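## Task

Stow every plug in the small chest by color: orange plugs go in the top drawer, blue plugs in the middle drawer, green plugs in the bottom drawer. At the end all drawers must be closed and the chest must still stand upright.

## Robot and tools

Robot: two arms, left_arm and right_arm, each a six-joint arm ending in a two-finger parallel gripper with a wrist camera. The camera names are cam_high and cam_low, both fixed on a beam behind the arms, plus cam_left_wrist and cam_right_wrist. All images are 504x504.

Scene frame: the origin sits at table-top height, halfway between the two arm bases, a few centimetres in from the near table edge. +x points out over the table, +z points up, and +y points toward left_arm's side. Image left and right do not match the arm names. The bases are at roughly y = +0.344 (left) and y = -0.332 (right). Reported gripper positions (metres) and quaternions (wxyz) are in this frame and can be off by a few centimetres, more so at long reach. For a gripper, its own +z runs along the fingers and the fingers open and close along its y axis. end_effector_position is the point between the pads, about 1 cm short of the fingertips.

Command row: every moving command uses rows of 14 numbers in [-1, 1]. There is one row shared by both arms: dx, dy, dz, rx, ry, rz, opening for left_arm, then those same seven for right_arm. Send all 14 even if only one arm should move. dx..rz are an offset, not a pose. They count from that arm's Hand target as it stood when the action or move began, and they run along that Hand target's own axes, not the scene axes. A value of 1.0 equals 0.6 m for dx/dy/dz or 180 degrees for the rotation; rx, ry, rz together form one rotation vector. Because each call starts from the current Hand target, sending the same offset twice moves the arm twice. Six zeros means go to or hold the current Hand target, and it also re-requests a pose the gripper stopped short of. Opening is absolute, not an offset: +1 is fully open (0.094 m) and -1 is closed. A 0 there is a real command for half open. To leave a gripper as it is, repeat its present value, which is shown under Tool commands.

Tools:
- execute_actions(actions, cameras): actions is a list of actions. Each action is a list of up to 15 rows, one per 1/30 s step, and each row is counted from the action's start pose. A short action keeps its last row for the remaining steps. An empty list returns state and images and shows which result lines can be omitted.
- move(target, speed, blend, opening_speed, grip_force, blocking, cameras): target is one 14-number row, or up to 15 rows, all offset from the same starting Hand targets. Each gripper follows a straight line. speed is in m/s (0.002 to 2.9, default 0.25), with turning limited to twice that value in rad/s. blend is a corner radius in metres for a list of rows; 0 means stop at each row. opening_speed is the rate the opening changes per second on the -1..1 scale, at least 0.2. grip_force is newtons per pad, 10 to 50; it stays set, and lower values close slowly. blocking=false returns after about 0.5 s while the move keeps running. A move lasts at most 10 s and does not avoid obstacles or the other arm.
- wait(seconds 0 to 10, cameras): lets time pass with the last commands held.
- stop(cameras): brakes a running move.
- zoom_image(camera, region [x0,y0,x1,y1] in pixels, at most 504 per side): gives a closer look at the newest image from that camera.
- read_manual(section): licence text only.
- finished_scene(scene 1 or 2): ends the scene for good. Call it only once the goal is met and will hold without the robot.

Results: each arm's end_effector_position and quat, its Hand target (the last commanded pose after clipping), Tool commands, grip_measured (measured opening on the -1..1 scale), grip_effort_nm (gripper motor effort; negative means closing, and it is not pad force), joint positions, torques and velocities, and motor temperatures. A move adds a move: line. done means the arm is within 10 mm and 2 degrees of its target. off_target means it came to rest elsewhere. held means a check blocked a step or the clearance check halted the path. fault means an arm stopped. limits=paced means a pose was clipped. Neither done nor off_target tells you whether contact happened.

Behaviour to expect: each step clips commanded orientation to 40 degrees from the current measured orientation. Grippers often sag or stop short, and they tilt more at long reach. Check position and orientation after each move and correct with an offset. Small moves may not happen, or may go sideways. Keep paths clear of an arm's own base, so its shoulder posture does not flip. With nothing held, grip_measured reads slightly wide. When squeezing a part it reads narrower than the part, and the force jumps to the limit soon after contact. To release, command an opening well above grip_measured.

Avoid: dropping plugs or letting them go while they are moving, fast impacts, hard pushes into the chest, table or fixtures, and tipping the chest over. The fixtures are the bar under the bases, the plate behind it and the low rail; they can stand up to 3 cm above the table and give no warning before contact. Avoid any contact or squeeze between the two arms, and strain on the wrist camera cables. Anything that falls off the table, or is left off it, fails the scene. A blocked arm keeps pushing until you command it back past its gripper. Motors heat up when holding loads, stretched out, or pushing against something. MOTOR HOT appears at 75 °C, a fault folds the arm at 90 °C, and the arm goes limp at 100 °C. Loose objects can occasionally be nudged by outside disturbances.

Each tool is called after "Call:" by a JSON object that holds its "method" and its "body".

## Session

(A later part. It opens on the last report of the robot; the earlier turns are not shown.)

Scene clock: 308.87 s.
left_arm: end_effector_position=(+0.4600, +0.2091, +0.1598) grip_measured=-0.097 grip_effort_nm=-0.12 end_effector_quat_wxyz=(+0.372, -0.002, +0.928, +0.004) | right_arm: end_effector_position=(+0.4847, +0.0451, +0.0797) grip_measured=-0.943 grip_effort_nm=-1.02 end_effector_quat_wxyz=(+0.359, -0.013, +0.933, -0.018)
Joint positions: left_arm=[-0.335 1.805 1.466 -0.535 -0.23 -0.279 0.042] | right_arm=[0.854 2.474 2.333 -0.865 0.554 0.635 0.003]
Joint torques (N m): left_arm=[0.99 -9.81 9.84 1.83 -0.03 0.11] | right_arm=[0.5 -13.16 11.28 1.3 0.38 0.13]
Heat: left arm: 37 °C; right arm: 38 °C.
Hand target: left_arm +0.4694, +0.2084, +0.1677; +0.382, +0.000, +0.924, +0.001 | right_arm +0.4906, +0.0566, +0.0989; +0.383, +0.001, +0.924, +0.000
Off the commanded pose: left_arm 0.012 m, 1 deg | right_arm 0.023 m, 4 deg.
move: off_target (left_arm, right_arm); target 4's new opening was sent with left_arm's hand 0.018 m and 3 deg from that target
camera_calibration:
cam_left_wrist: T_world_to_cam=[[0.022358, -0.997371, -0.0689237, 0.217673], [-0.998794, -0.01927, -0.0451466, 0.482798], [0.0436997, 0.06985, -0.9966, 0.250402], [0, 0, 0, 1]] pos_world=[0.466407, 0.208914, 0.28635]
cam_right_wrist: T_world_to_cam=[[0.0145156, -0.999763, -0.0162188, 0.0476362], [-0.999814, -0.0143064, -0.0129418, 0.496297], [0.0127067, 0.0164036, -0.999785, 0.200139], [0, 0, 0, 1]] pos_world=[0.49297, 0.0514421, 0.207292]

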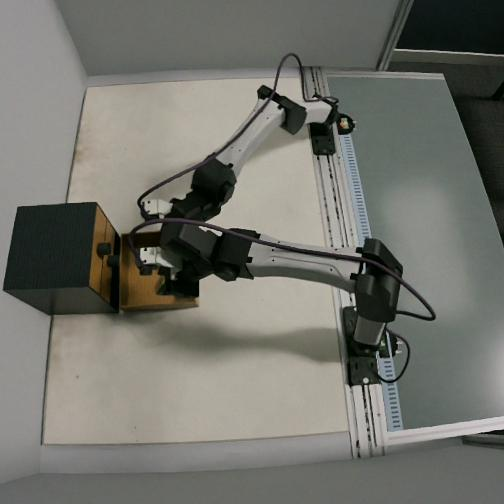

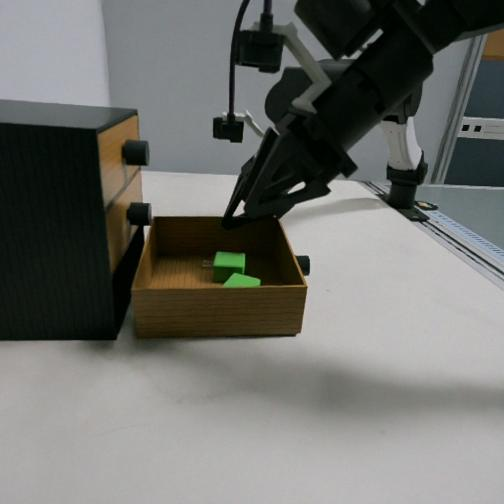

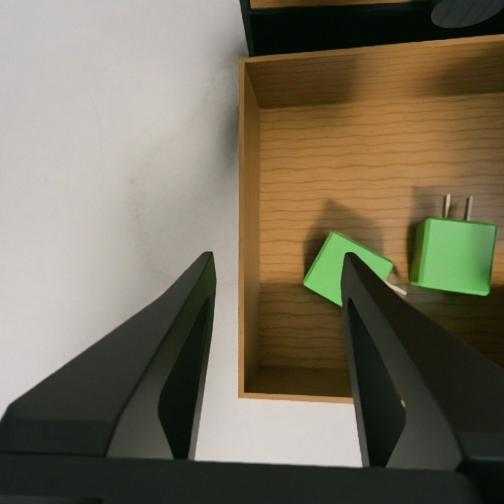

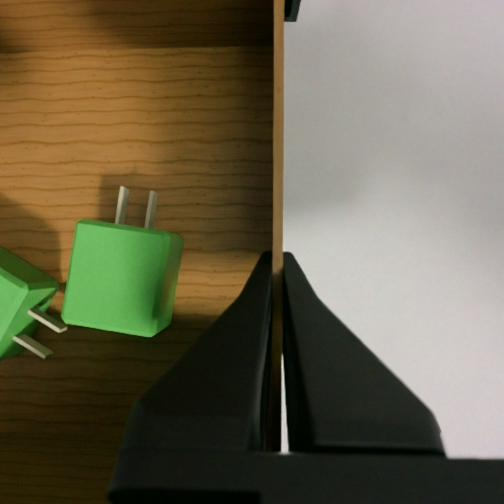

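Call:
{"method": "move", "body": {"target": [[0.0,0.033,0.02,0,0,0,-0.2,0,0.02,0,0,0,0,-1],[0.081,0.033,0.14,0,0,0,-0.2,0,0.02,0,0,0,0,-1]], "speed": 0.08, "cameras": ["cam_left_wrist","cam_low"]}}

Scene clock: 312.43 s.
left_arm: end_effector_position=(+0.4875, +0.2243, +0.0808) grip_measured=-0.198 grip_effort_nm=-0.12 end_effector_quat_wxyz=(+0.378, +0.000, +0.926, +0.001) | right_arm: end_effector_position=(+0.4868, +0.0571, +0.0792) grip_measured=-0.943 grip_effort_nm=-1.02 end_effector_quat_wxyz=(+0.363, -0.008, +0.932, -0.021)
Joint positions: left_arm=[-0.279 1.939 1.304 -0.215 -0.19 -0.233 0.038] | right_arm=[0.87 2.561 2.489 -0.941 0.574 0.657 0.003]
Joint torques (N m): left_arm=[1.55 -10.07 6.39 2.18 0.04 0.12] | right_arm=[0.46 -13.79 11.3 1.23 0.29 0.07]
Heat: left arm: 37 °C; right arm: 39 °C.
Hand target: left_arm +0.4944, +0.2283, +0.0739; +0.382, +0.000, +0.924, +0.001 | right_arm +0.4906, +0.0686, +0.0989; +0.383, +0.001, +0.924, +0.000
Off the commanded pose: left_arm 0.010 m, 1 deg | right_arm 0.023 m, 4 deg.
move: off_target (right_arm)
camera_calibration:
cam_left_wrist: T_world_to_cam=[[0.0182934, -0.997803, -0.0636748, 0.228421], [-0.998217, -0.0146078, -0.0578738, 0.50671], [0.0568165, 0.06462, -0.996291, 0.164206], [0, 0, 0, 1]] pos_world=[0.492299, 0.22471, 0.207466]
Images, in order (width x height): cam_low 504x504, cam_left_wrist 504x504.

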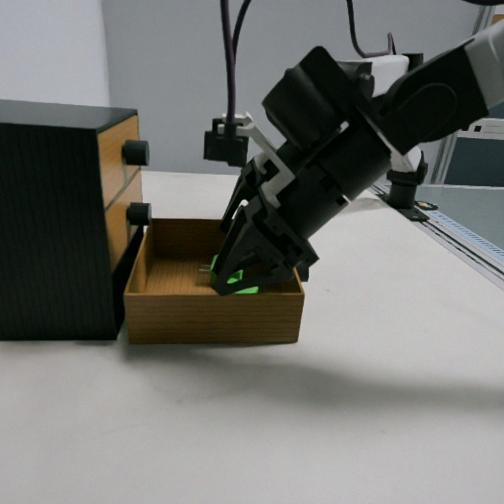

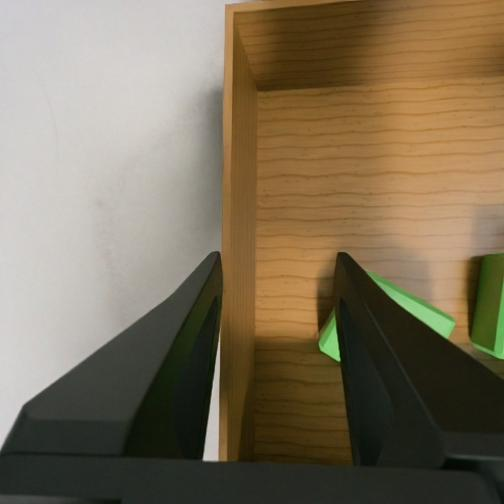

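Call:
{"method": "move", "body": {"target": [[0,0,0,0,0,0,-0.2,0,-0.0285,0,0,0,0,-1],[0.0118,0,0.0118,0,0,0,-0.2,0,-0.0285,0,0,0,0,-1]], "speed": 0.06, "cameras": ["cam_left_wrist"]}}

Scene clock: 314.40 s.
left_arm: end_effector_position=(+0.4935, +0.2248, +0.0793) grip_measured=-0.198 grip_effort_nm=-0.12 end_effector_quat_wxyz=(+0.393, -0.003, +0.920, -0.003) | right_arm: end_effector_position=(+0.4929, +0.0575, +0.0633) grip_measured=-0.943 grip_effort_nm=-1.02 end_effector_quat_wxyz=(+0.370, +0.006, +0.929, -0.005)
Joint positions: left_arm=[-0.275 1.949 1.287 -0.155 -0.19 -0.232 0.038] | right_arm=[0.86 2.536 2.369 -0.812 0.563 0.67 0.003]
Joint torques (N m): left_arm=[1.25 -9.84 6.16 1.94 -0.01 0.12] | right_arm=[-0.47 -19.71 6.17 0.97 0.28 -0.25]
Heat: left arm: 37 °C; right arm: 40 °C.
Hand target: left_arm +0.4943, +0.2283, +0.0639; +0.382, +0.000, +0.924, +0.001 | right_arm +0.4906, +0.0515, +0.0989; +0.383, +0.001, +0.924, +0.000
Off the commanded pose: left_arm 0.016 m, 1 deg | right_arm 0.036 m, 2 deg.
move: off_target (left_arm, right_arm)
camera_calibration:
cam_left_wrist: T_world_to_cam=[[0.0226589, -0.998281, -0.054043, 0.225964], [-0.995829, -0.0177582, -0.0894968, 0.514581], [0.0883833, 0.0558455, -0.99452, 0.148555], [0, 0, 0, 1]] pos_world=[0.494184, 0.226418, 0.206006]
Images, in order (width x height): cam_left_wrist 504x504.

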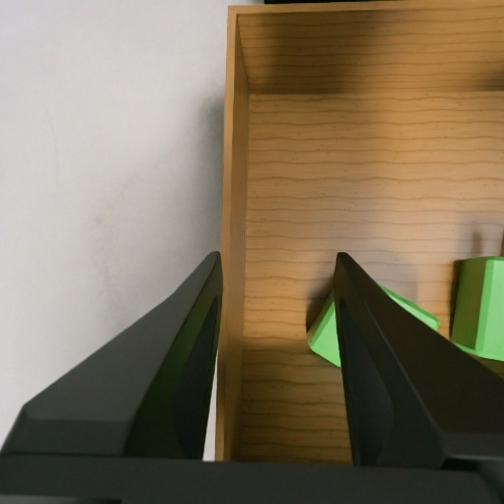

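Call:
{"method": "move", "body": {"target": [-0.047,0,-0.047,0,0,0,-0.2,0,0,0,0,0,0,-1], "speed": 0.06, "cameras": ["cam_left_wrist","cam_right_wrist","cam_low"]}}

Scene clock: 316.30 s.
left_arm: end_effector_position=(+0.4829, +0.2278, +0.0775) grip_measured=-0.198 grip_effort_nm=-0.12 end_effector_quat_wxyz=(+0.353, +0.002, +0.935, +0.009) | right_arm: end_effector_position=(+0.4929, +0.0575, +0.0633) grip_measured=-0.943 grip_effort_nm=-1.02 end_effector_quat_wxyz=(+0.370, +0.006, +0.929, -0.005)
Joint positions: left_arm=[-0.275 1.949 1.341 -0.297 -0.189 -0.23 0.038] | right_arm=[0.86 2.536 2.369 -0.812 0.563 0.67 0.003]
Joint torques (N m): left_arm=[1.37 -15.08 9.09 1.77 0.02 0.11] | right_arm=[-0.51 -19.71 6.16 0.96 0.28 -0.25]
Heat: left arm: 37 °C; right arm: 41 °C.
Hand target: left_arm +0.4944, +0.2282, +0.1038; +0.382, +0.000, +0.924, +0.000 | right_arm +0.4906, +0.0515, +0.0989; +0.383, +0.001, +0.924, +0.000
Off the commanded pose: left_arm 0.029 m, 4 deg | right_arm 0.036 m, 2 deg.
move: off_target (left_arm, right_arm)
camera_calibration:
cam_left_wrist: T_world_to_cam=[[0.0174059, -0.996583, -0.0807414, 0.233277], [-0.999839, -0.016999, -0.00572346, 0.499254], [0.00433137, 0.0808281, -0.996719, 0.182607], [0, 0, 0, 1]] pos_world=[0.494323, 0.226207, 0.2037]
cam_right_wrist: T_world_to_cam=[[-0.00979844, -0.998489, -0.0540757, 0.0739561], [-0.99927, 0.0117749, -0.036353, 0.504145], [0.0369348, 0.05368, -0.997875, 0.169214], [0, 0, 0, 1]] pos_world=[0.498252, 0.0588247, 0.19118]
Images, in order (width x height): cam_low 504x504, cam_left_wrist 504x504, cam_right_wrist 504x504.

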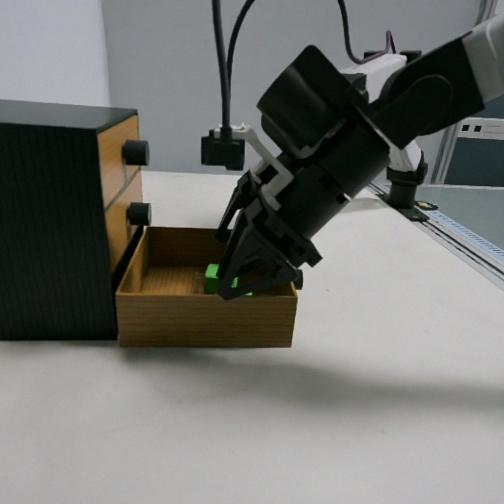

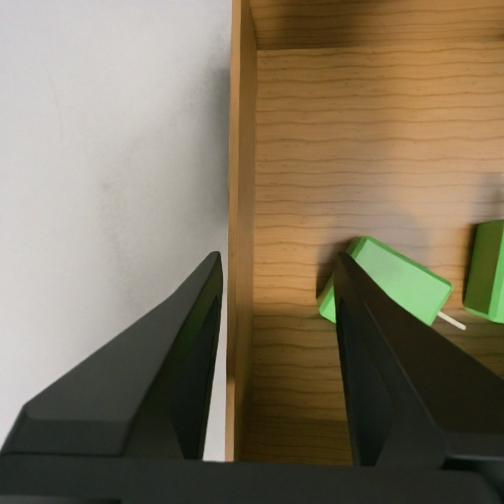

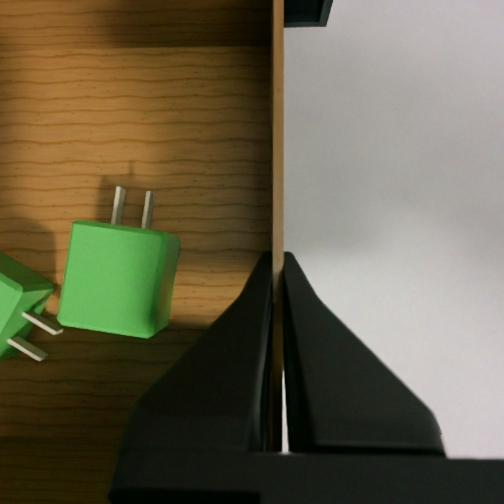

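Call:
{"method": "move", "body": {"target": [0.012,0.02,0.012,0,0,0,-0.2,0,0,0,0,0,0,-1], "speed": 0.06, "cameras": ["cam_left_wrist"]}}

Scene clock: 318.10 s.
left_arm: end_effector_position=(+0.4873, +0.2387, +0.0774) grip_measured=-0.198 grip_effort_nm=-0.12 end_effector_quat_wxyz=(+0.358, +0.000, +0.934, +0.007) | right_arm: end_effector_position=(+0.4929, +0.0575, +0.0633) grip_measured=-0.943 grip_effort_nm=-1.02 end_effector_quat_wxyz=(+0.370, +0.006, +0.929, -0.005)
Joint positions: left_arm=[-0.246 1.949 1.332 -0.274 -0.17 -0.211 0.038] | right_arm=[0.86 2.536 2.369 -0.812 0.563 0.67 0.003]
Joint torques (N m): left_arm=[1.24 -14.99 6.61 2.05 0.04 0.14] | right_arm=[-0.5 -19.71 6.16 0.96 0.28 -0.25]
Motor temperatures (°C): left_arm=[18 34 37 35 19 20 21] | right_arm=[18 42 34 23 16 20 21]
Heat: left arm: 37 °C; right arm: 42 °C.
Hand target: left_arm +0.4944, +0.2402, +0.0936; +0.382, +0.000, +0.924, +0.000 | right_arm +0.4906, +0.0515, +0.0989; +0.383, +0.001, +0.924, +0.000
Off the commanded pose: left_arm 0.018 m, 3 deg | right_arm 0.036 m, 2 deg.
move: off_target (left_arm, right_arm)
camera_calibration:
cam_left_wrist: T_world_to_cam=[[0.020503, -0.996922, -0.0756657, 0.242191], [-0.999701, -0.0194346, -0.0148298, 0.505112], [0.0133136, 0.0759471, -0.997023, 0.178428], [0, 0, 0, 1]] pos_world=[0.49762, 0.237711, 0.203713]
Images, in order (width x height): cam_left_wrist 504x504.

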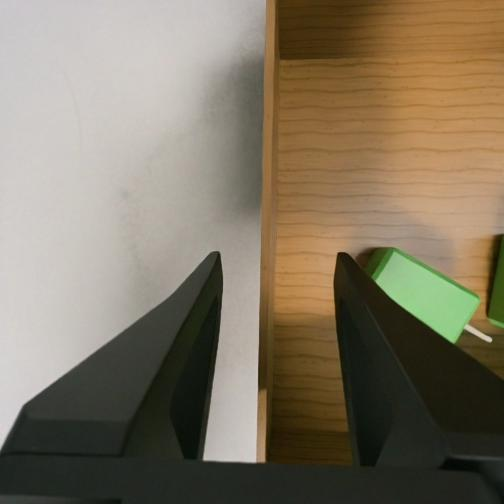

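Call:
{"method": "move", "body": {"target": [[0.033,0.004,0.033,0,0,0,-0.2,0,0,0,0,0,0,-1],[0.033,0.004,0.033,0,0,0,-1,0,0,0,0,0,0,-1]], "speed": 0.06, "opening_speed": 0.5, "cameras": ["cam_left_wrist","cam_low"]}}

Scene clock: 321.67 s.
left_arm: end_effector_position=(+0.4882, +0.2399, +0.0672) grip_measured=-0.956 grip_effort_nm=-0.98 end_effector_quat_wxyz=(+0.374, +0.001, +0.928, +0.000) | right_arm: end_effector_position=(+0.4941, +0.0557, +0.0627) grip_measured=-0.943 grip_effort_nm=-1.02 end_effector_quat_wxyz=(+0.369, +0.007, +0.929, -0.006)
Joint positions: left_arm=[-0.239 1.949 1.263 -0.167 -0.158 -0.203 0.002] | right_arm=[0.856 2.536 2.367 -0.812 0.562 0.669 0.003]
Joint torques (N m): left_arm=[0.98 -11.02 6.72 2.13 -0.11 0.04] | right_arm=[-0.21 -19.74 6.24 0.97 0.29 -0.25]
Heat: left arm: 37 °C; right arm: 43 °C.
Hand target: left_arm +0.4943, +0.2427, +0.0656; +0.382, +0.000, +0.924, +0.001 | right_arm +0.4907, +0.0514, +0.0989; +0.383, +0.001, +0.924, +0.000
Off the commanded pose: left_arm 0.007 m, 1 deg | right_arm 0.037 m, 2 deg.
move: off_target (right_arm)
camera_calibration:
cam_left_wrist: T_world_to_cam=[[0.0147084, -0.997995, -0.061568, 0.244787], [-0.998747, -0.0117175, -0.048661, 0.50573], [0.047842, 0.0622066, -0.996916, 0.154554], [0, 0, 0, 1]] pos_world=[0.494101, 0.240608, 0.193757]
Images, in order (width x height): cam_low 504x504, cam_left_wrist 504x504.

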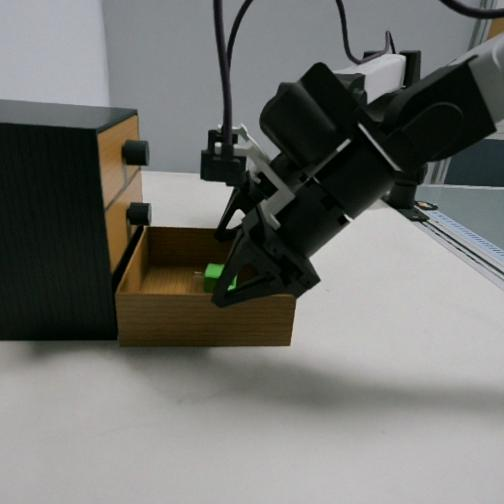

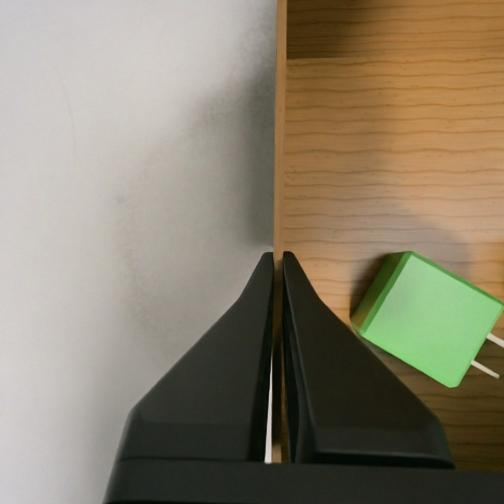

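Call:
{"method": "move", "body": {"target": [[-0.027,0,-0.055,0,0,0,-1,0.008,0,-0.02,0,0,0,-1],[-0.027,-0.0267,-0.055,0,0,0,-1,0.008,-0.0233,-0.02,0,0,0,-1]], "speed": 0.05, "cameras": ["all"]}}

Call:
{"method": "zoom_image", "body": {"camera": "cam_low", "region": [60, 190, 310, 360]}}

Call:
{"method": "zoom_image", "body": {"camera": "cam_left_wrist", "region": [200, 0, 504, 150]}}

Call:
{"method": "zoom_image", "body": {"camera": "cam_right_wrist", "region": [0, 0, 350, 150]}}

Scene clock: 324.90 s.
left_arm: end_effector_position=(+0.4752, +0.2271, +0.0696) grip_measured=-0.957 grip_effort_nm=-1.02 end_effector_quat_wxyz=(+0.354, +0.006, +0.935, -0.003) | right_arm: end_effector_position=(+0.4794, +0.0417, +0.0656) grip_measured=-0.943 grip_effort_nm=-1.02 end_effector_quat_wxyz=(+0.361, +0.008, +0.933, -0.007)
Joint positions: left_arm=[-0.272 1.928 1.277 -0.246 -0.162 -0.227 0.002] | right_arm=[0.856 2.422 2.18 -0.755 0.552 0.679 0.003]
Joint torques (N m): left_arm=[0.02 -16.03 9.69 1.46 -0.29 -0.02] | right_arm=[-0.27 -19.25 6.32 1.07 0.37 -0.35]
Heat: left arm: 37 °C; right arm: 45 °C.
Hand target: left_arm +0.4825, +0.2266, +0.1004; +0.382, +0.000, +0.924, +0.001 | right_arm +0.4787, +0.0376, +0.1040; +0.383, +0.001, +0.924, +0.000
Off the commanded pose: left_arm 0.032 m, 4 deg | right_arm 0.039 m, 3 deg.
move: off_target (left_arm, right_arm)
camera_calibration:
cam_left_wrist: T_world_to_cam=[[0.000631036, -0.998117, -0.0613351, 0.23907], [-0.999979, -0.000229608, -0.00655166, 0.487839], [0.00652524, 0.0613379, -0.998096, 0.178291], [0, 0, 0, 1]] pos_world=[0.486514, 0.227796, 0.195811]
cam_right_wrist: T_world_to_cam=[[-0.0155892, -0.998447, -0.0534923, 0.0608952], [-0.999699, 0.0165786, -0.0181034, 0.489795], [0.0189621, 0.053194, -0.998404, 0.181541], [0, 0, 0, 1]] pos_world=[0.487155, 0.0430236, 0.193376]

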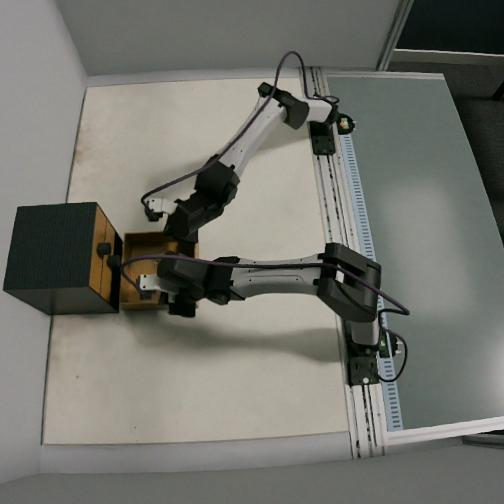

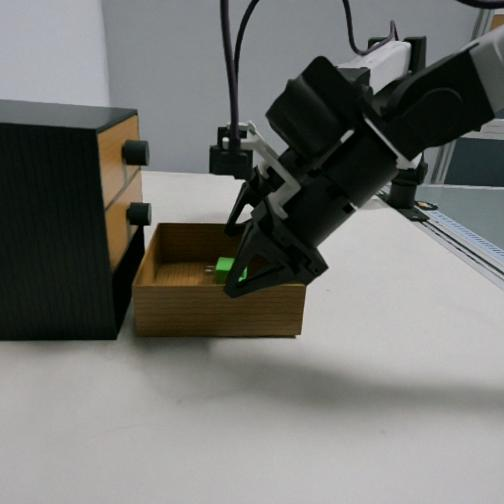

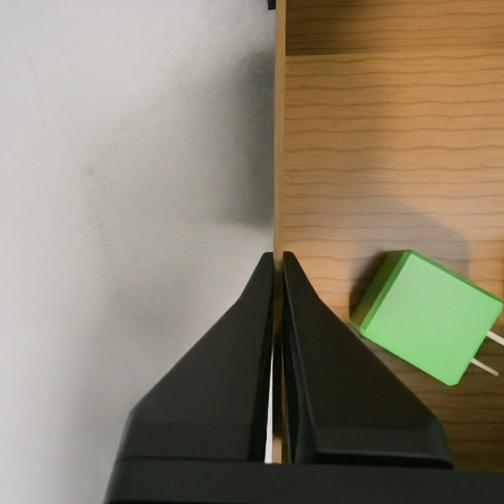

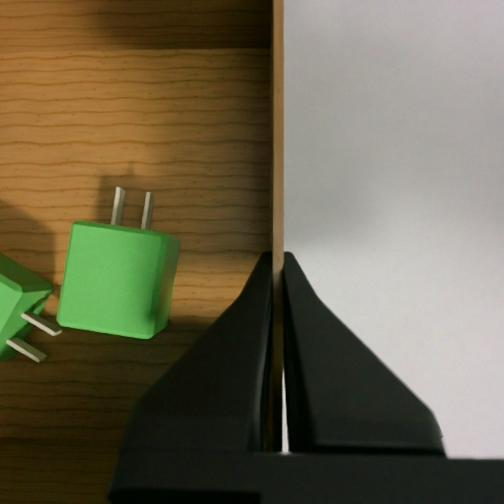

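Scaled by 2.016 from the camera's 504x504 image, which has a finer 720x720 frame.

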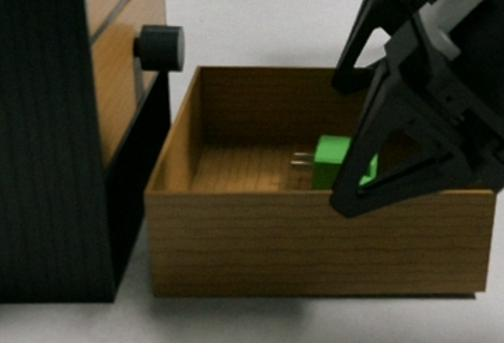

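Scaled by 1.658 from the camera's 504x504 image, which has a finer 720x720 frame.

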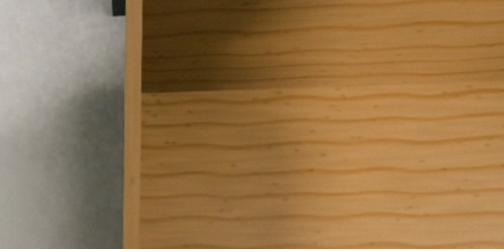

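Scaled by 1.440 from the camera's 504x504 image, which has a finer 720x720 frame.

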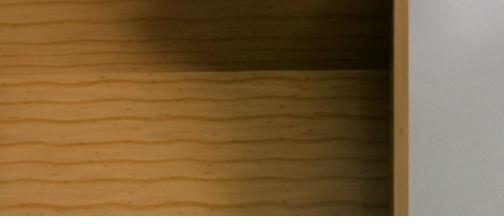

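Call:
{"method": "move", "body": {"target": [-0.0206,-0.003,-0.0265,0,0,0,-1,-0.0265,-0.003,-0.0206,0,0,0,-1], "speed": 0.05, "cameras": ["cam_left_wrist","cam_low"]}}

Call:
{"method": "zoom_image", "body": {"camera": "cam_low", "region": [60, 190, 310, 360]}}

Call:
{"method": "zoom_image", "body": {"camera": "cam_left_wrist", "region": [240, 0, 320, 80]}}

Scene clock: 327.83 s.
left_arm: end_effector_position=(+0.4699, +0.2258, +0.0739) grip_measured=-0.957 grip_effort_nm=-1.02 end_effector_quat_wxyz=(+0.336, +0.003, +0.942, -0.001) | right_arm: end_effector_position=(+0.4757, +0.0399, +0.0705) grip_measured=-0.943 grip_effort_nm=-1.02 end_effector_quat_wxyz=(+0.346, +0.003, +0.938, -0.006)
Joint positions: left_arm=[-0.278 1.924 1.316 -0.329 -0.163 -0.242 0.002] | right_arm=[0.852 2.42 2.213 -0.813 0.526 0.678 0.003]
Joint torques (N m): left_arm=[-0.02 -18.77 9.98 1.51 -0.32 0.02] | right_arm=[-0.38 -19.08 10.03 0.93 0.59 -0.38]
Motor temperatures (°C): left_arm=[18 37 37 35 19 20 21] | right_arm=[18 48 33 23 16 20 21]
Heat: left arm: 37 °C; right arm: 48 °C.
Hand target: left_arm +0.4800, +0.2248, +0.1205; +0.382, +0.000, +0.924, +0.001 | right_arm +0.4813, +0.0356, +0.1238; +0.383, +0.001, +0.924, +0.000
Off the commanded pose: left_arm 0.048 m, 6 deg | right_arm 0.054 m, 5 deg.
move: off_target (left_arm, right_arm)
camera_calibration:
cam_left_wrist: T_world_to_cam=[[0.0052618, -0.997931, -0.0640769, 0.235965], [-0.999471, -0.00730544, 0.0317011, 0.481101], [-0.0321037, 0.0638762, -0.997441, 0.200211], [0, 0, 0, 1]] pos_world=[0.486032, 0.226203, 0.199567]
Images, in order (width x height): cam_low 504x504, cam_left_wrist 504x504.

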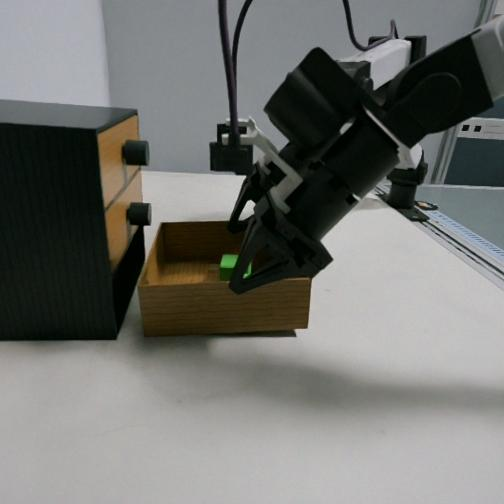

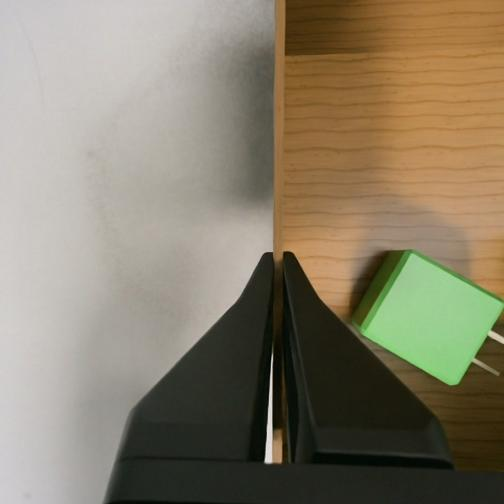

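Scaled by 2.016 from the camera's 504x504 image, which has a finer 720x720 frame.

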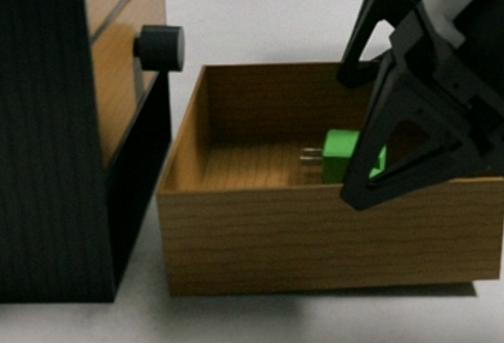

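Scaled by 6.300 from the camera's 504x504 image, which has a finer 720x720 frame.

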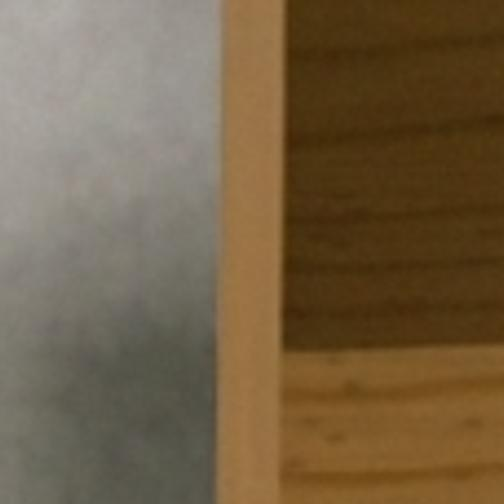

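Call:
{"method": "move", "body": {"target": [0,0,0,0,-0.05,0,-1,0,0,0,0,-0.05,0,-1], "speed": 0.08, "cameras": ["cam_left_wrist","cam_right_wrist","cam_low","cam_high"]}}

Call:
{"method": "zoom_image", "body": {"camera": "cam_low", "region": [60, 190, 310, 360]}}

Call:
{"method": "zoom_image", "body": {"camera": "cam_high", "region": [80, 190, 220, 330]}}

Scene clock: 330.40 s.
left_arm: end_effector_position=(+0.4669, +0.2257, +0.0732) grip_measured=-0.957 grip_effort_nm=-1.02 end_effector_quat_wxyz=(+0.392, -0.003, +0.920, -0.001) | right_arm: end_effector_position=(+0.4753, +0.0406, +0.0693) grip_measured=-0.943 grip_effort_nm=-1.02 end_effector_quat_wxyz=(+0.404, -0.002, +0.915, -0.002)
Joint positions: left_arm=[-0.295 1.87 1.157 -0.109 -0.206 -0.245 0.002] | right_arm=[0.873 2.331 1.972 -0.548 0.607 0.628 0.003]
Joint torques (N m): left_arm=[0.18 -18.41 7.47 2.37 -0.34 0.35] | right_arm=[0.01 -19.66 6.9 1.49 0.86 -0.45]
Heat: left arm: 38 °C; right arm: 50 °C.
Hand target: left_arm +0.4800, +0.2249, +0.1204; +0.454, +0.000, +0.891, +0.001 | right_arm +0.4813, +0.0357, +0.1239; +0.454, +0.001, +0.891, +0.000
Off the commanded pose: left_arm 0.049 m, 8 deg | right_arm 0.055 m, 6 deg.
move: off_target (left_arm, right_arm)
camera_calibration:
cam_left_wrist: T_world_to_cam=[[0.023635, -0.998089, -0.057097, 0.226841], [-0.995939, -0.018544, -0.0881026, 0.487706], [0.0868754, 0.0589474, -0.994474, 0.144783], [0, 0, 0, 1]] pos_world=[0.467785, 0.226917, 0.199903]
cam_right_wrist: T_world_to_cam=[[0.0107917, -0.998512, -0.0534607, 0.0474244], [-0.993868, -0.00482728, -0.110463, 0.490236], [0.110041, 0.054325, -0.992441, 0.141581], [0, 0, 0, 1]] pos_world=[0.471138, 0.0420289, 0.197199]

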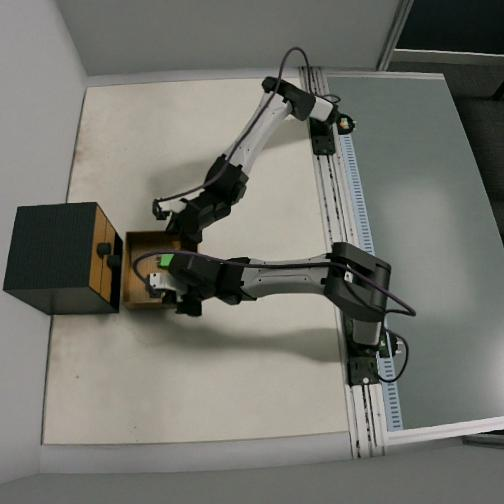

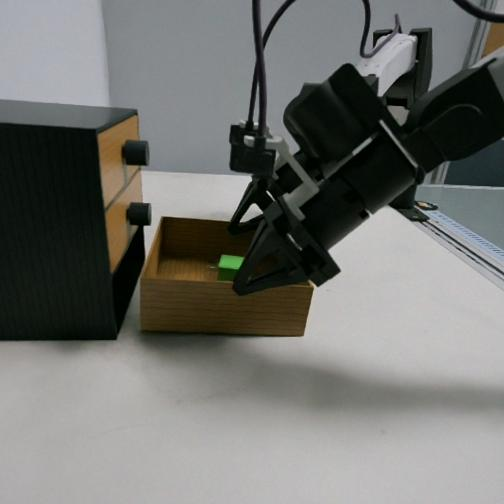

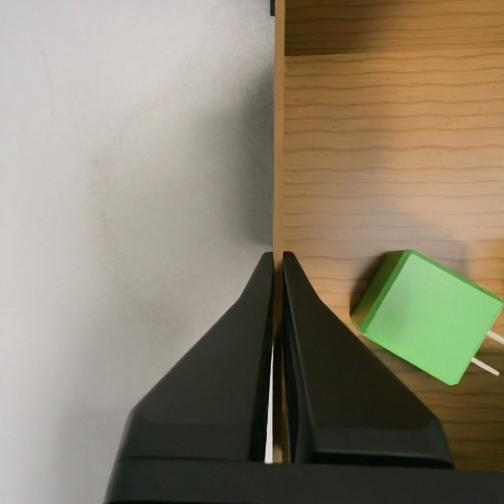

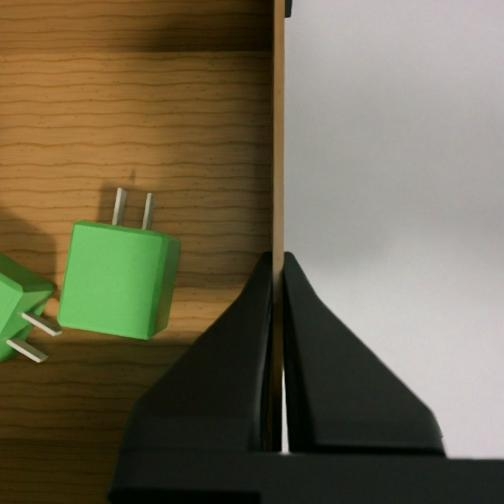

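Scaled by 2.016 from the camera's 504x504 image, which has a finer 720x720 frame.

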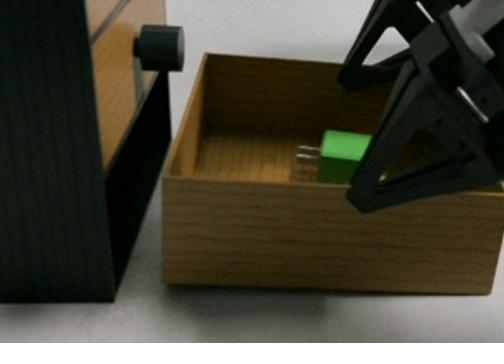

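Scaled by 3.600 from the camera's 504x504 image, which has a finer 720x720 frame.

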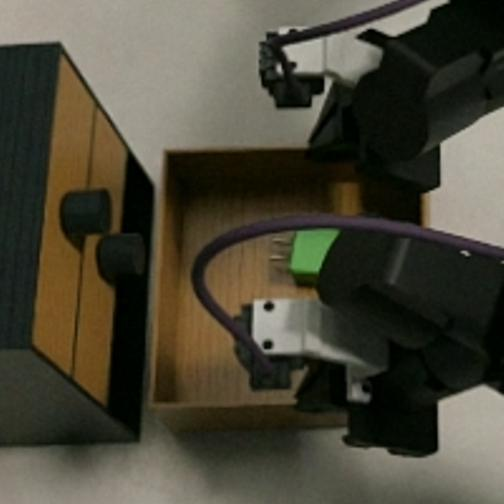

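Call:
{"method": "move", "body": {"target": [-0.049,0,0.067,0,0,0,-1,-0.049,0,0.067,0,0,0,-1], "speed": 0.04, "cameras": ["cam_left_wrist","cam_right_wrist","cam_low","cam_high"]}}

Call:
{"method": "zoom_image", "body": {"camera": "cam_low", "region": [60, 190, 310, 360]}}

Call:
{"method": "zoom_image", "body": {"camera": "cam_high", "region": [80, 190, 220, 330]}}

Scene clock: 333.70 s.
left_arm: end_effector_position=(+0.4950, +0.2201, +0.0881) grip_measured=-0.957 grip_effort_nm=-1.02 end_effector_quat_wxyz=(+0.391, +0.003, +0.920, -0.006) | right_arm: end_effector_position=(+0.5021, +0.0321, +0.0917) grip_measured=-0.943 grip_effort_nm=-1.02 end_effector_quat_wxyz=(+0.402, -0.007, +0.915, -0.011)
Joint positions: left_arm=[-0.28 1.945 1.321 -0.194 -0.182 -0.227 0.002] | right_arm=[0.826 2.389 2.163 -0.668 0.586 0.573 0.003]
Joint torques (N m): left_arm=[1.87 -11.34 11.06 2.79 -0.35 0.43] | right_arm=[-1.89 -12.78 12.11 2 0.58 -0.57]
Heat: left arm: 39 °C; right arm: 52 °C.
Hand target: left_arm +0.5299, +0.2250, +0.1206; +0.454, +0.000, +0.891, +0.001 | right_arm +0.5311, +0.0355, +0.1239; +0.454, +0.001, +0.891, +0.000
Off the commanded pose: left_arm 0.048 m, 8 deg | right_arm 0.044 m, 7 deg.
move: off_target (left_arm, right_arm)
camera_calibration:
cam_left_wrist: T_world_to_cam=[[0.00921483, -0.998612, -0.0518598, 0.228264], [-0.996213, -0.00468411, -0.0868174, 0.513889], [0.086454, 0.0524634, -0.994874, 0.159168], [0, 0, 0, 1]] pos_world=[0.496079, 0.222004, 0.214804]
cam_right_wrist: T_world_to_cam=[[0.0130747, -0.99937, -0.0330057, 0.0368423], [-0.99418, -0.00946262, -0.107313, 0.519338], [0.106933, 0.0342167, -0.993677, 0.163595], [0, 0, 0, 1]] pos_world=[0.49834, 0.0361357, 0.219508]

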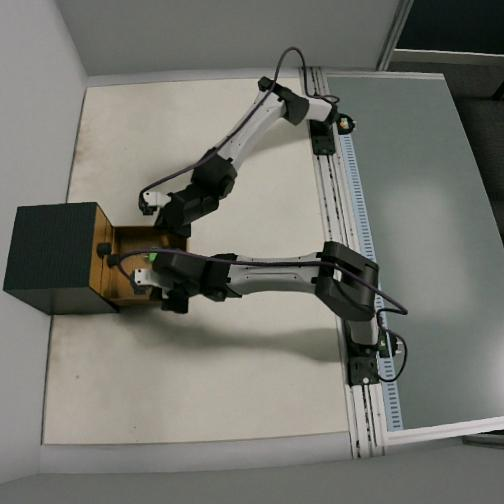

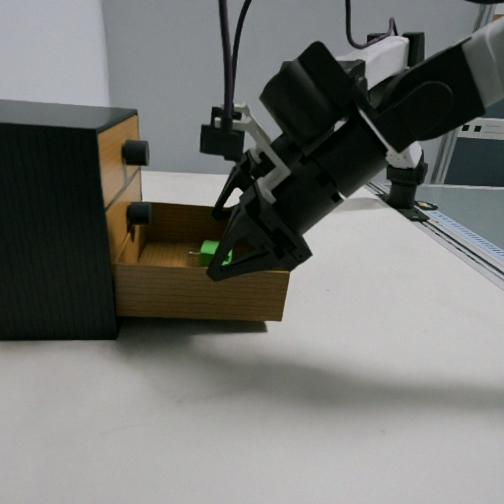

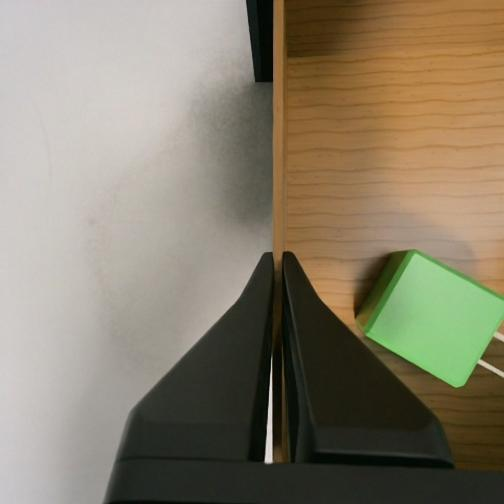

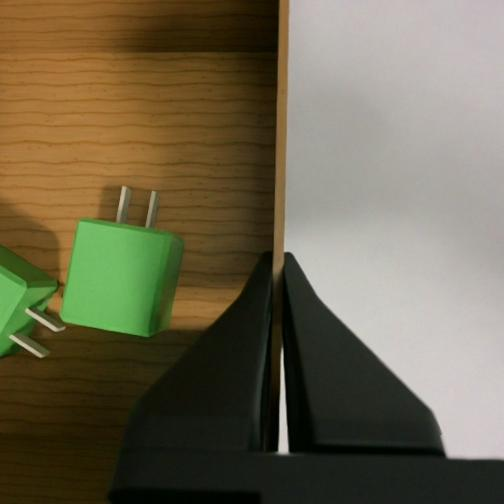

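Scaled by 2.016 from the camera's 504x504 image, which has a finer 720x720 frame.

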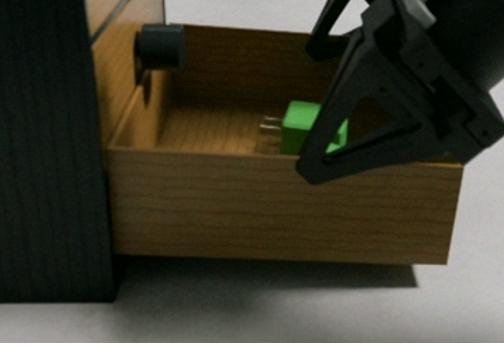

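Scaled by 3.600 from the camera's 504x504 image, which has a finer 720x720 frame.

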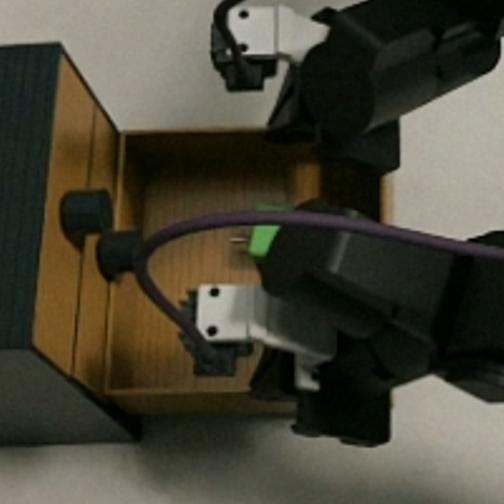

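Call:
{"method": "move", "body": {"target": [0.03,0.011,0.001,0,0,0,-1,0.03,0.012,0.001,0,0,0,-1], "speed": 0.04, "cameras": ["cam_left_wrist","cam_right_wrist","cam_low","cam_high"]}}

Call:
{"method": "zoom_image", "body": {"camera": "cam_low", "region": [60, 190, 310, 360]}}

Call:
{"method": "zoom_image", "body": {"camera": "cam_high", "region": [80, 190, 220, 330]}}

Scene clock: 335.63 s.
left_arm: end_effector_position=(+0.4949, +0.2219, +0.0820) grip_measured=-0.957 grip_effort_nm=-1.02 end_effector_quat_wxyz=(+0.397, +0.001, +0.918, -0.012) | right_arm: end_effector_position=(+0.5015, +0.0344, +0.0864) grip_measured=-0.943 grip_effort_nm=-1.03 end_effector_quat_wxyz=(+0.402, -0.004, +0.915, -0.012)
Joint positions: left_arm=[-0.273 1.945 1.284 -0.141 -0.171 -0.227 0.002] | right_arm=[0.831 2.4 2.163 -0.662 0.591 0.583 0.003]
Joint torques (N m): left_arm=[2.11 -12.51 7.68 2.94 -0.39 0.45] | right_arm=[-0.39 -13.09 8.7 2.19 0.67 -0.43]
Heat: left arm: 39 °C; right arm: 52 °C.
Hand target: left_arm +0.5197, +0.2315, +0.1057; +0.454, +0.000, +0.891, +0.001 | right_arm +0.5210, +0.0429, +0.1091; +0.454, +0.001, +0.891, +0.000
Off the commanded pose: left_arm 0.036 m, 7 deg | right_arm 0.031 m, 7 deg.
move: off_target (left_arm, right_arm)
camera_calibration:
cam_left_wrist: T_world_to_cam=[[0.00781198, -0.999158, -0.0402839, 0.22956], [-0.995001, -0.00375605, -0.0997928, 0.513565], [0.0995575, 0.0408621, -0.994192, 0.148991], [0, 0, 0, 1]] pos_world=[0.494371, 0.225208, 0.208624]
cam_right_wrist: T_world_to_cam=[[0.00738634, -0.999386, -0.0342411, 0.0419687], [-0.994203, -0.00366626, -0.107459, 0.518011], [0.107267, 0.0348363, -0.99362, 0.158114], [0, 0, 0, 1]] pos_world=[0.497738, 0.038334, 0.214207]

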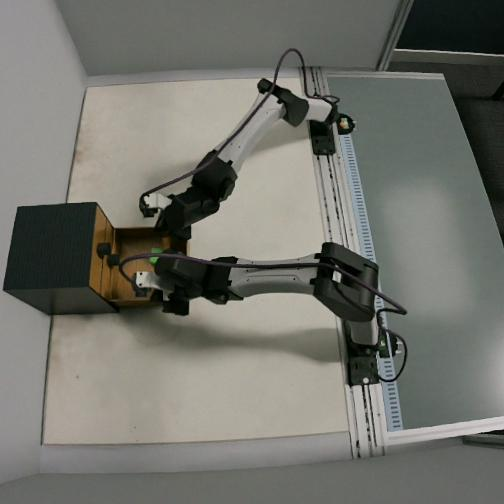

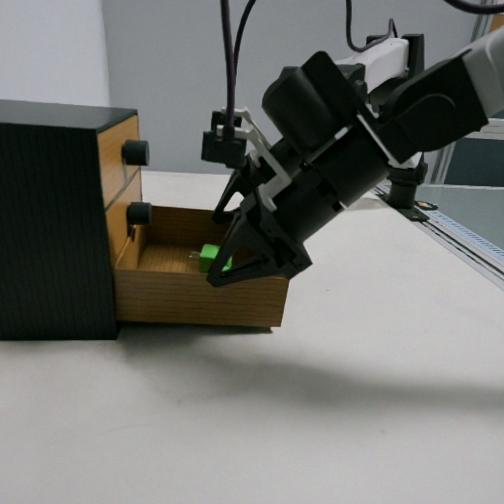

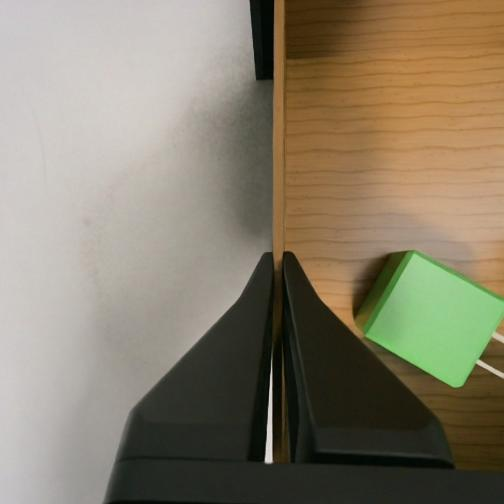

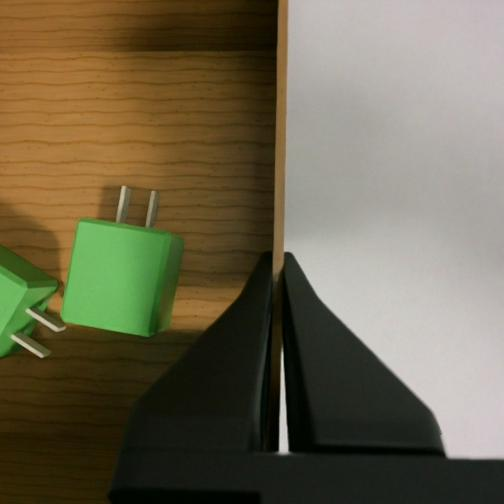

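Scaled by 2.016 from the camera's 504x504 image, which has a finer 720x720 frame.

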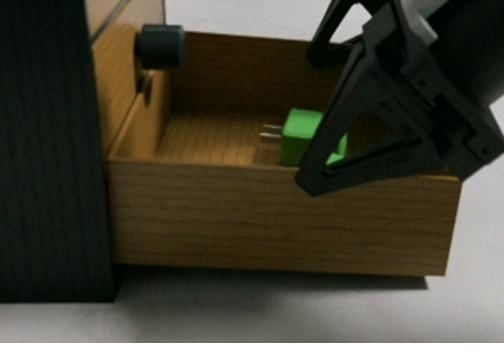

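Scaled by 3.600 from the camera's 504x504 image, which has a finer 720x720 frame.

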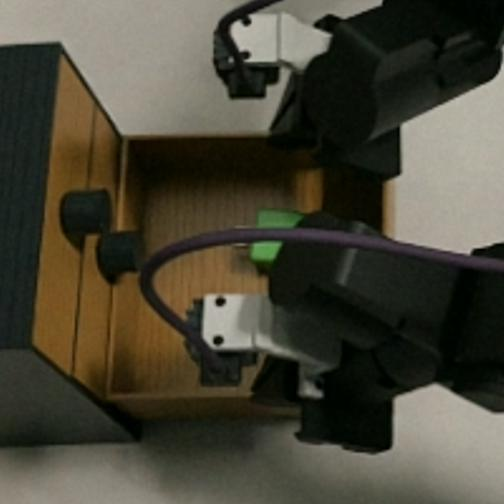

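Call:
{"method": "move", "body": {"target": [0.04,-0.009,-0.054,0,0,0,-1,0.042,-0.01,-0.054,0,0,0,-1], "speed": 0.04, "cameras": ["cam_left_wrist","cam_right_wrist","cam_low"]}}

Call:
{"method": "zoom_image", "body": {"camera": "cam_low", "region": [60, 190, 310, 360]}}

Scene clock: 338.43 s.
left_arm: end_effector_position=(+0.4741, +0.2255, +0.0742) grip_measured=-0.957 grip_effort_nm=-1.02 end_effector_quat_wxyz=(+0.415, +0.002, +0.910, -0.003) | right_arm: end_effector_position=(+0.4816, +0.0401, +0.0699) grip_measured=-0.943 grip_effort_nm=-1.02 end_effector_quat_wxyz=(+0.424, +0.002, +0.905, +0.001)
Joint positions: left_arm=[-0.291 1.878 1.13 -0.021 -0.208 -0.225 0.002] | right_arm=[0.87 2.323 1.928 -0.462 0.628 0.607 0.003]
Joint torques (N m): left_arm=[-0.01 -16.81 6.49 2.19 -0.31 0.09] | right_arm=[0.43 -18.28 6.28 1.32 0.65 -0.31]
Motor temperatures (°C): left_arm=[18 40 38 37 19 20 22] | right_arm=[18 53 33 24 16 20 21]
Heat: left arm: 40 °C; right arm: 53 °C.
Hand target: left_arm +0.4794, +0.2260, +0.1053; +0.454, +0.000, +0.891, +0.001 | right_arm +0.4799, +0.0369, +0.1079; +0.454, +0.001, +0.891, +0.000
Off the commanded pose: left_arm 0.032 m, 5 deg | right_arm 0.038 m, 4 deg.
move: off_target (left_arm, right_arm)
camera_calibration:
cam_left_wrist: T_world_to_cam=[[0.0167052, -0.998279, -0.0562171, 0.229773], [-0.990265, -0.00874809, -0.138917, 0.493963], [0.138186, 0.0579905, -0.988707, 0.120582], [0, 0, 0, 1]] pos_world=[0.468654, 0.226707, 0.200757]
cam_right_wrist: T_world_to_cam=[[0.00942317, -0.997947, -0.0633485, 0.0482097], [-0.987842, 0.00054084, -0.155463, 0.496571], [0.155178, 0.0640432, -0.985808, 0.11894], [0, 0, 0, 1]] pos_world=[0.471623, 0.0402249, 0.197504]
Images, in order (width x height): cam_low 504x504, cam_left_wrist 504x504, cam_right_wrist 504x504.

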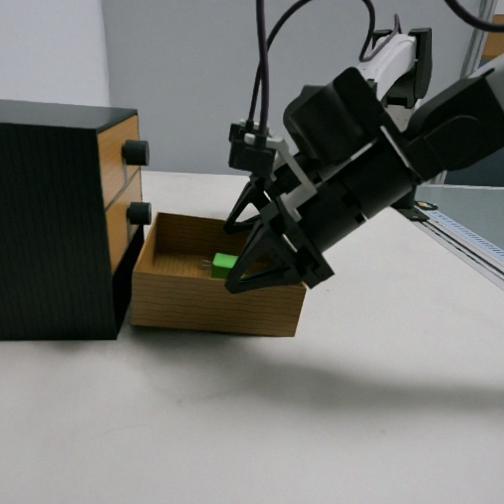

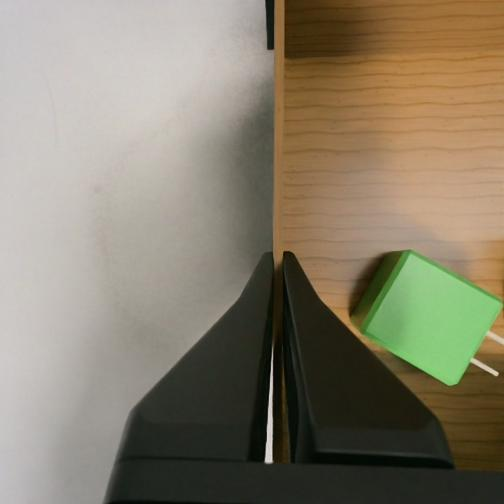

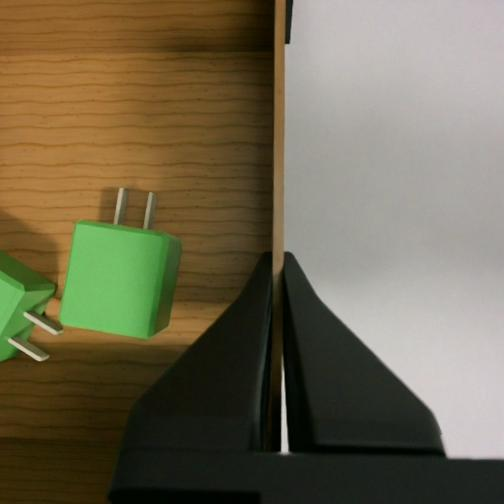

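Scaled by 2.016 from the camera's 504x504 image, which has a finer 720x720 frame.

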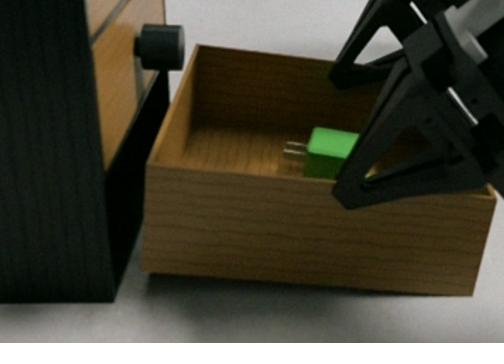

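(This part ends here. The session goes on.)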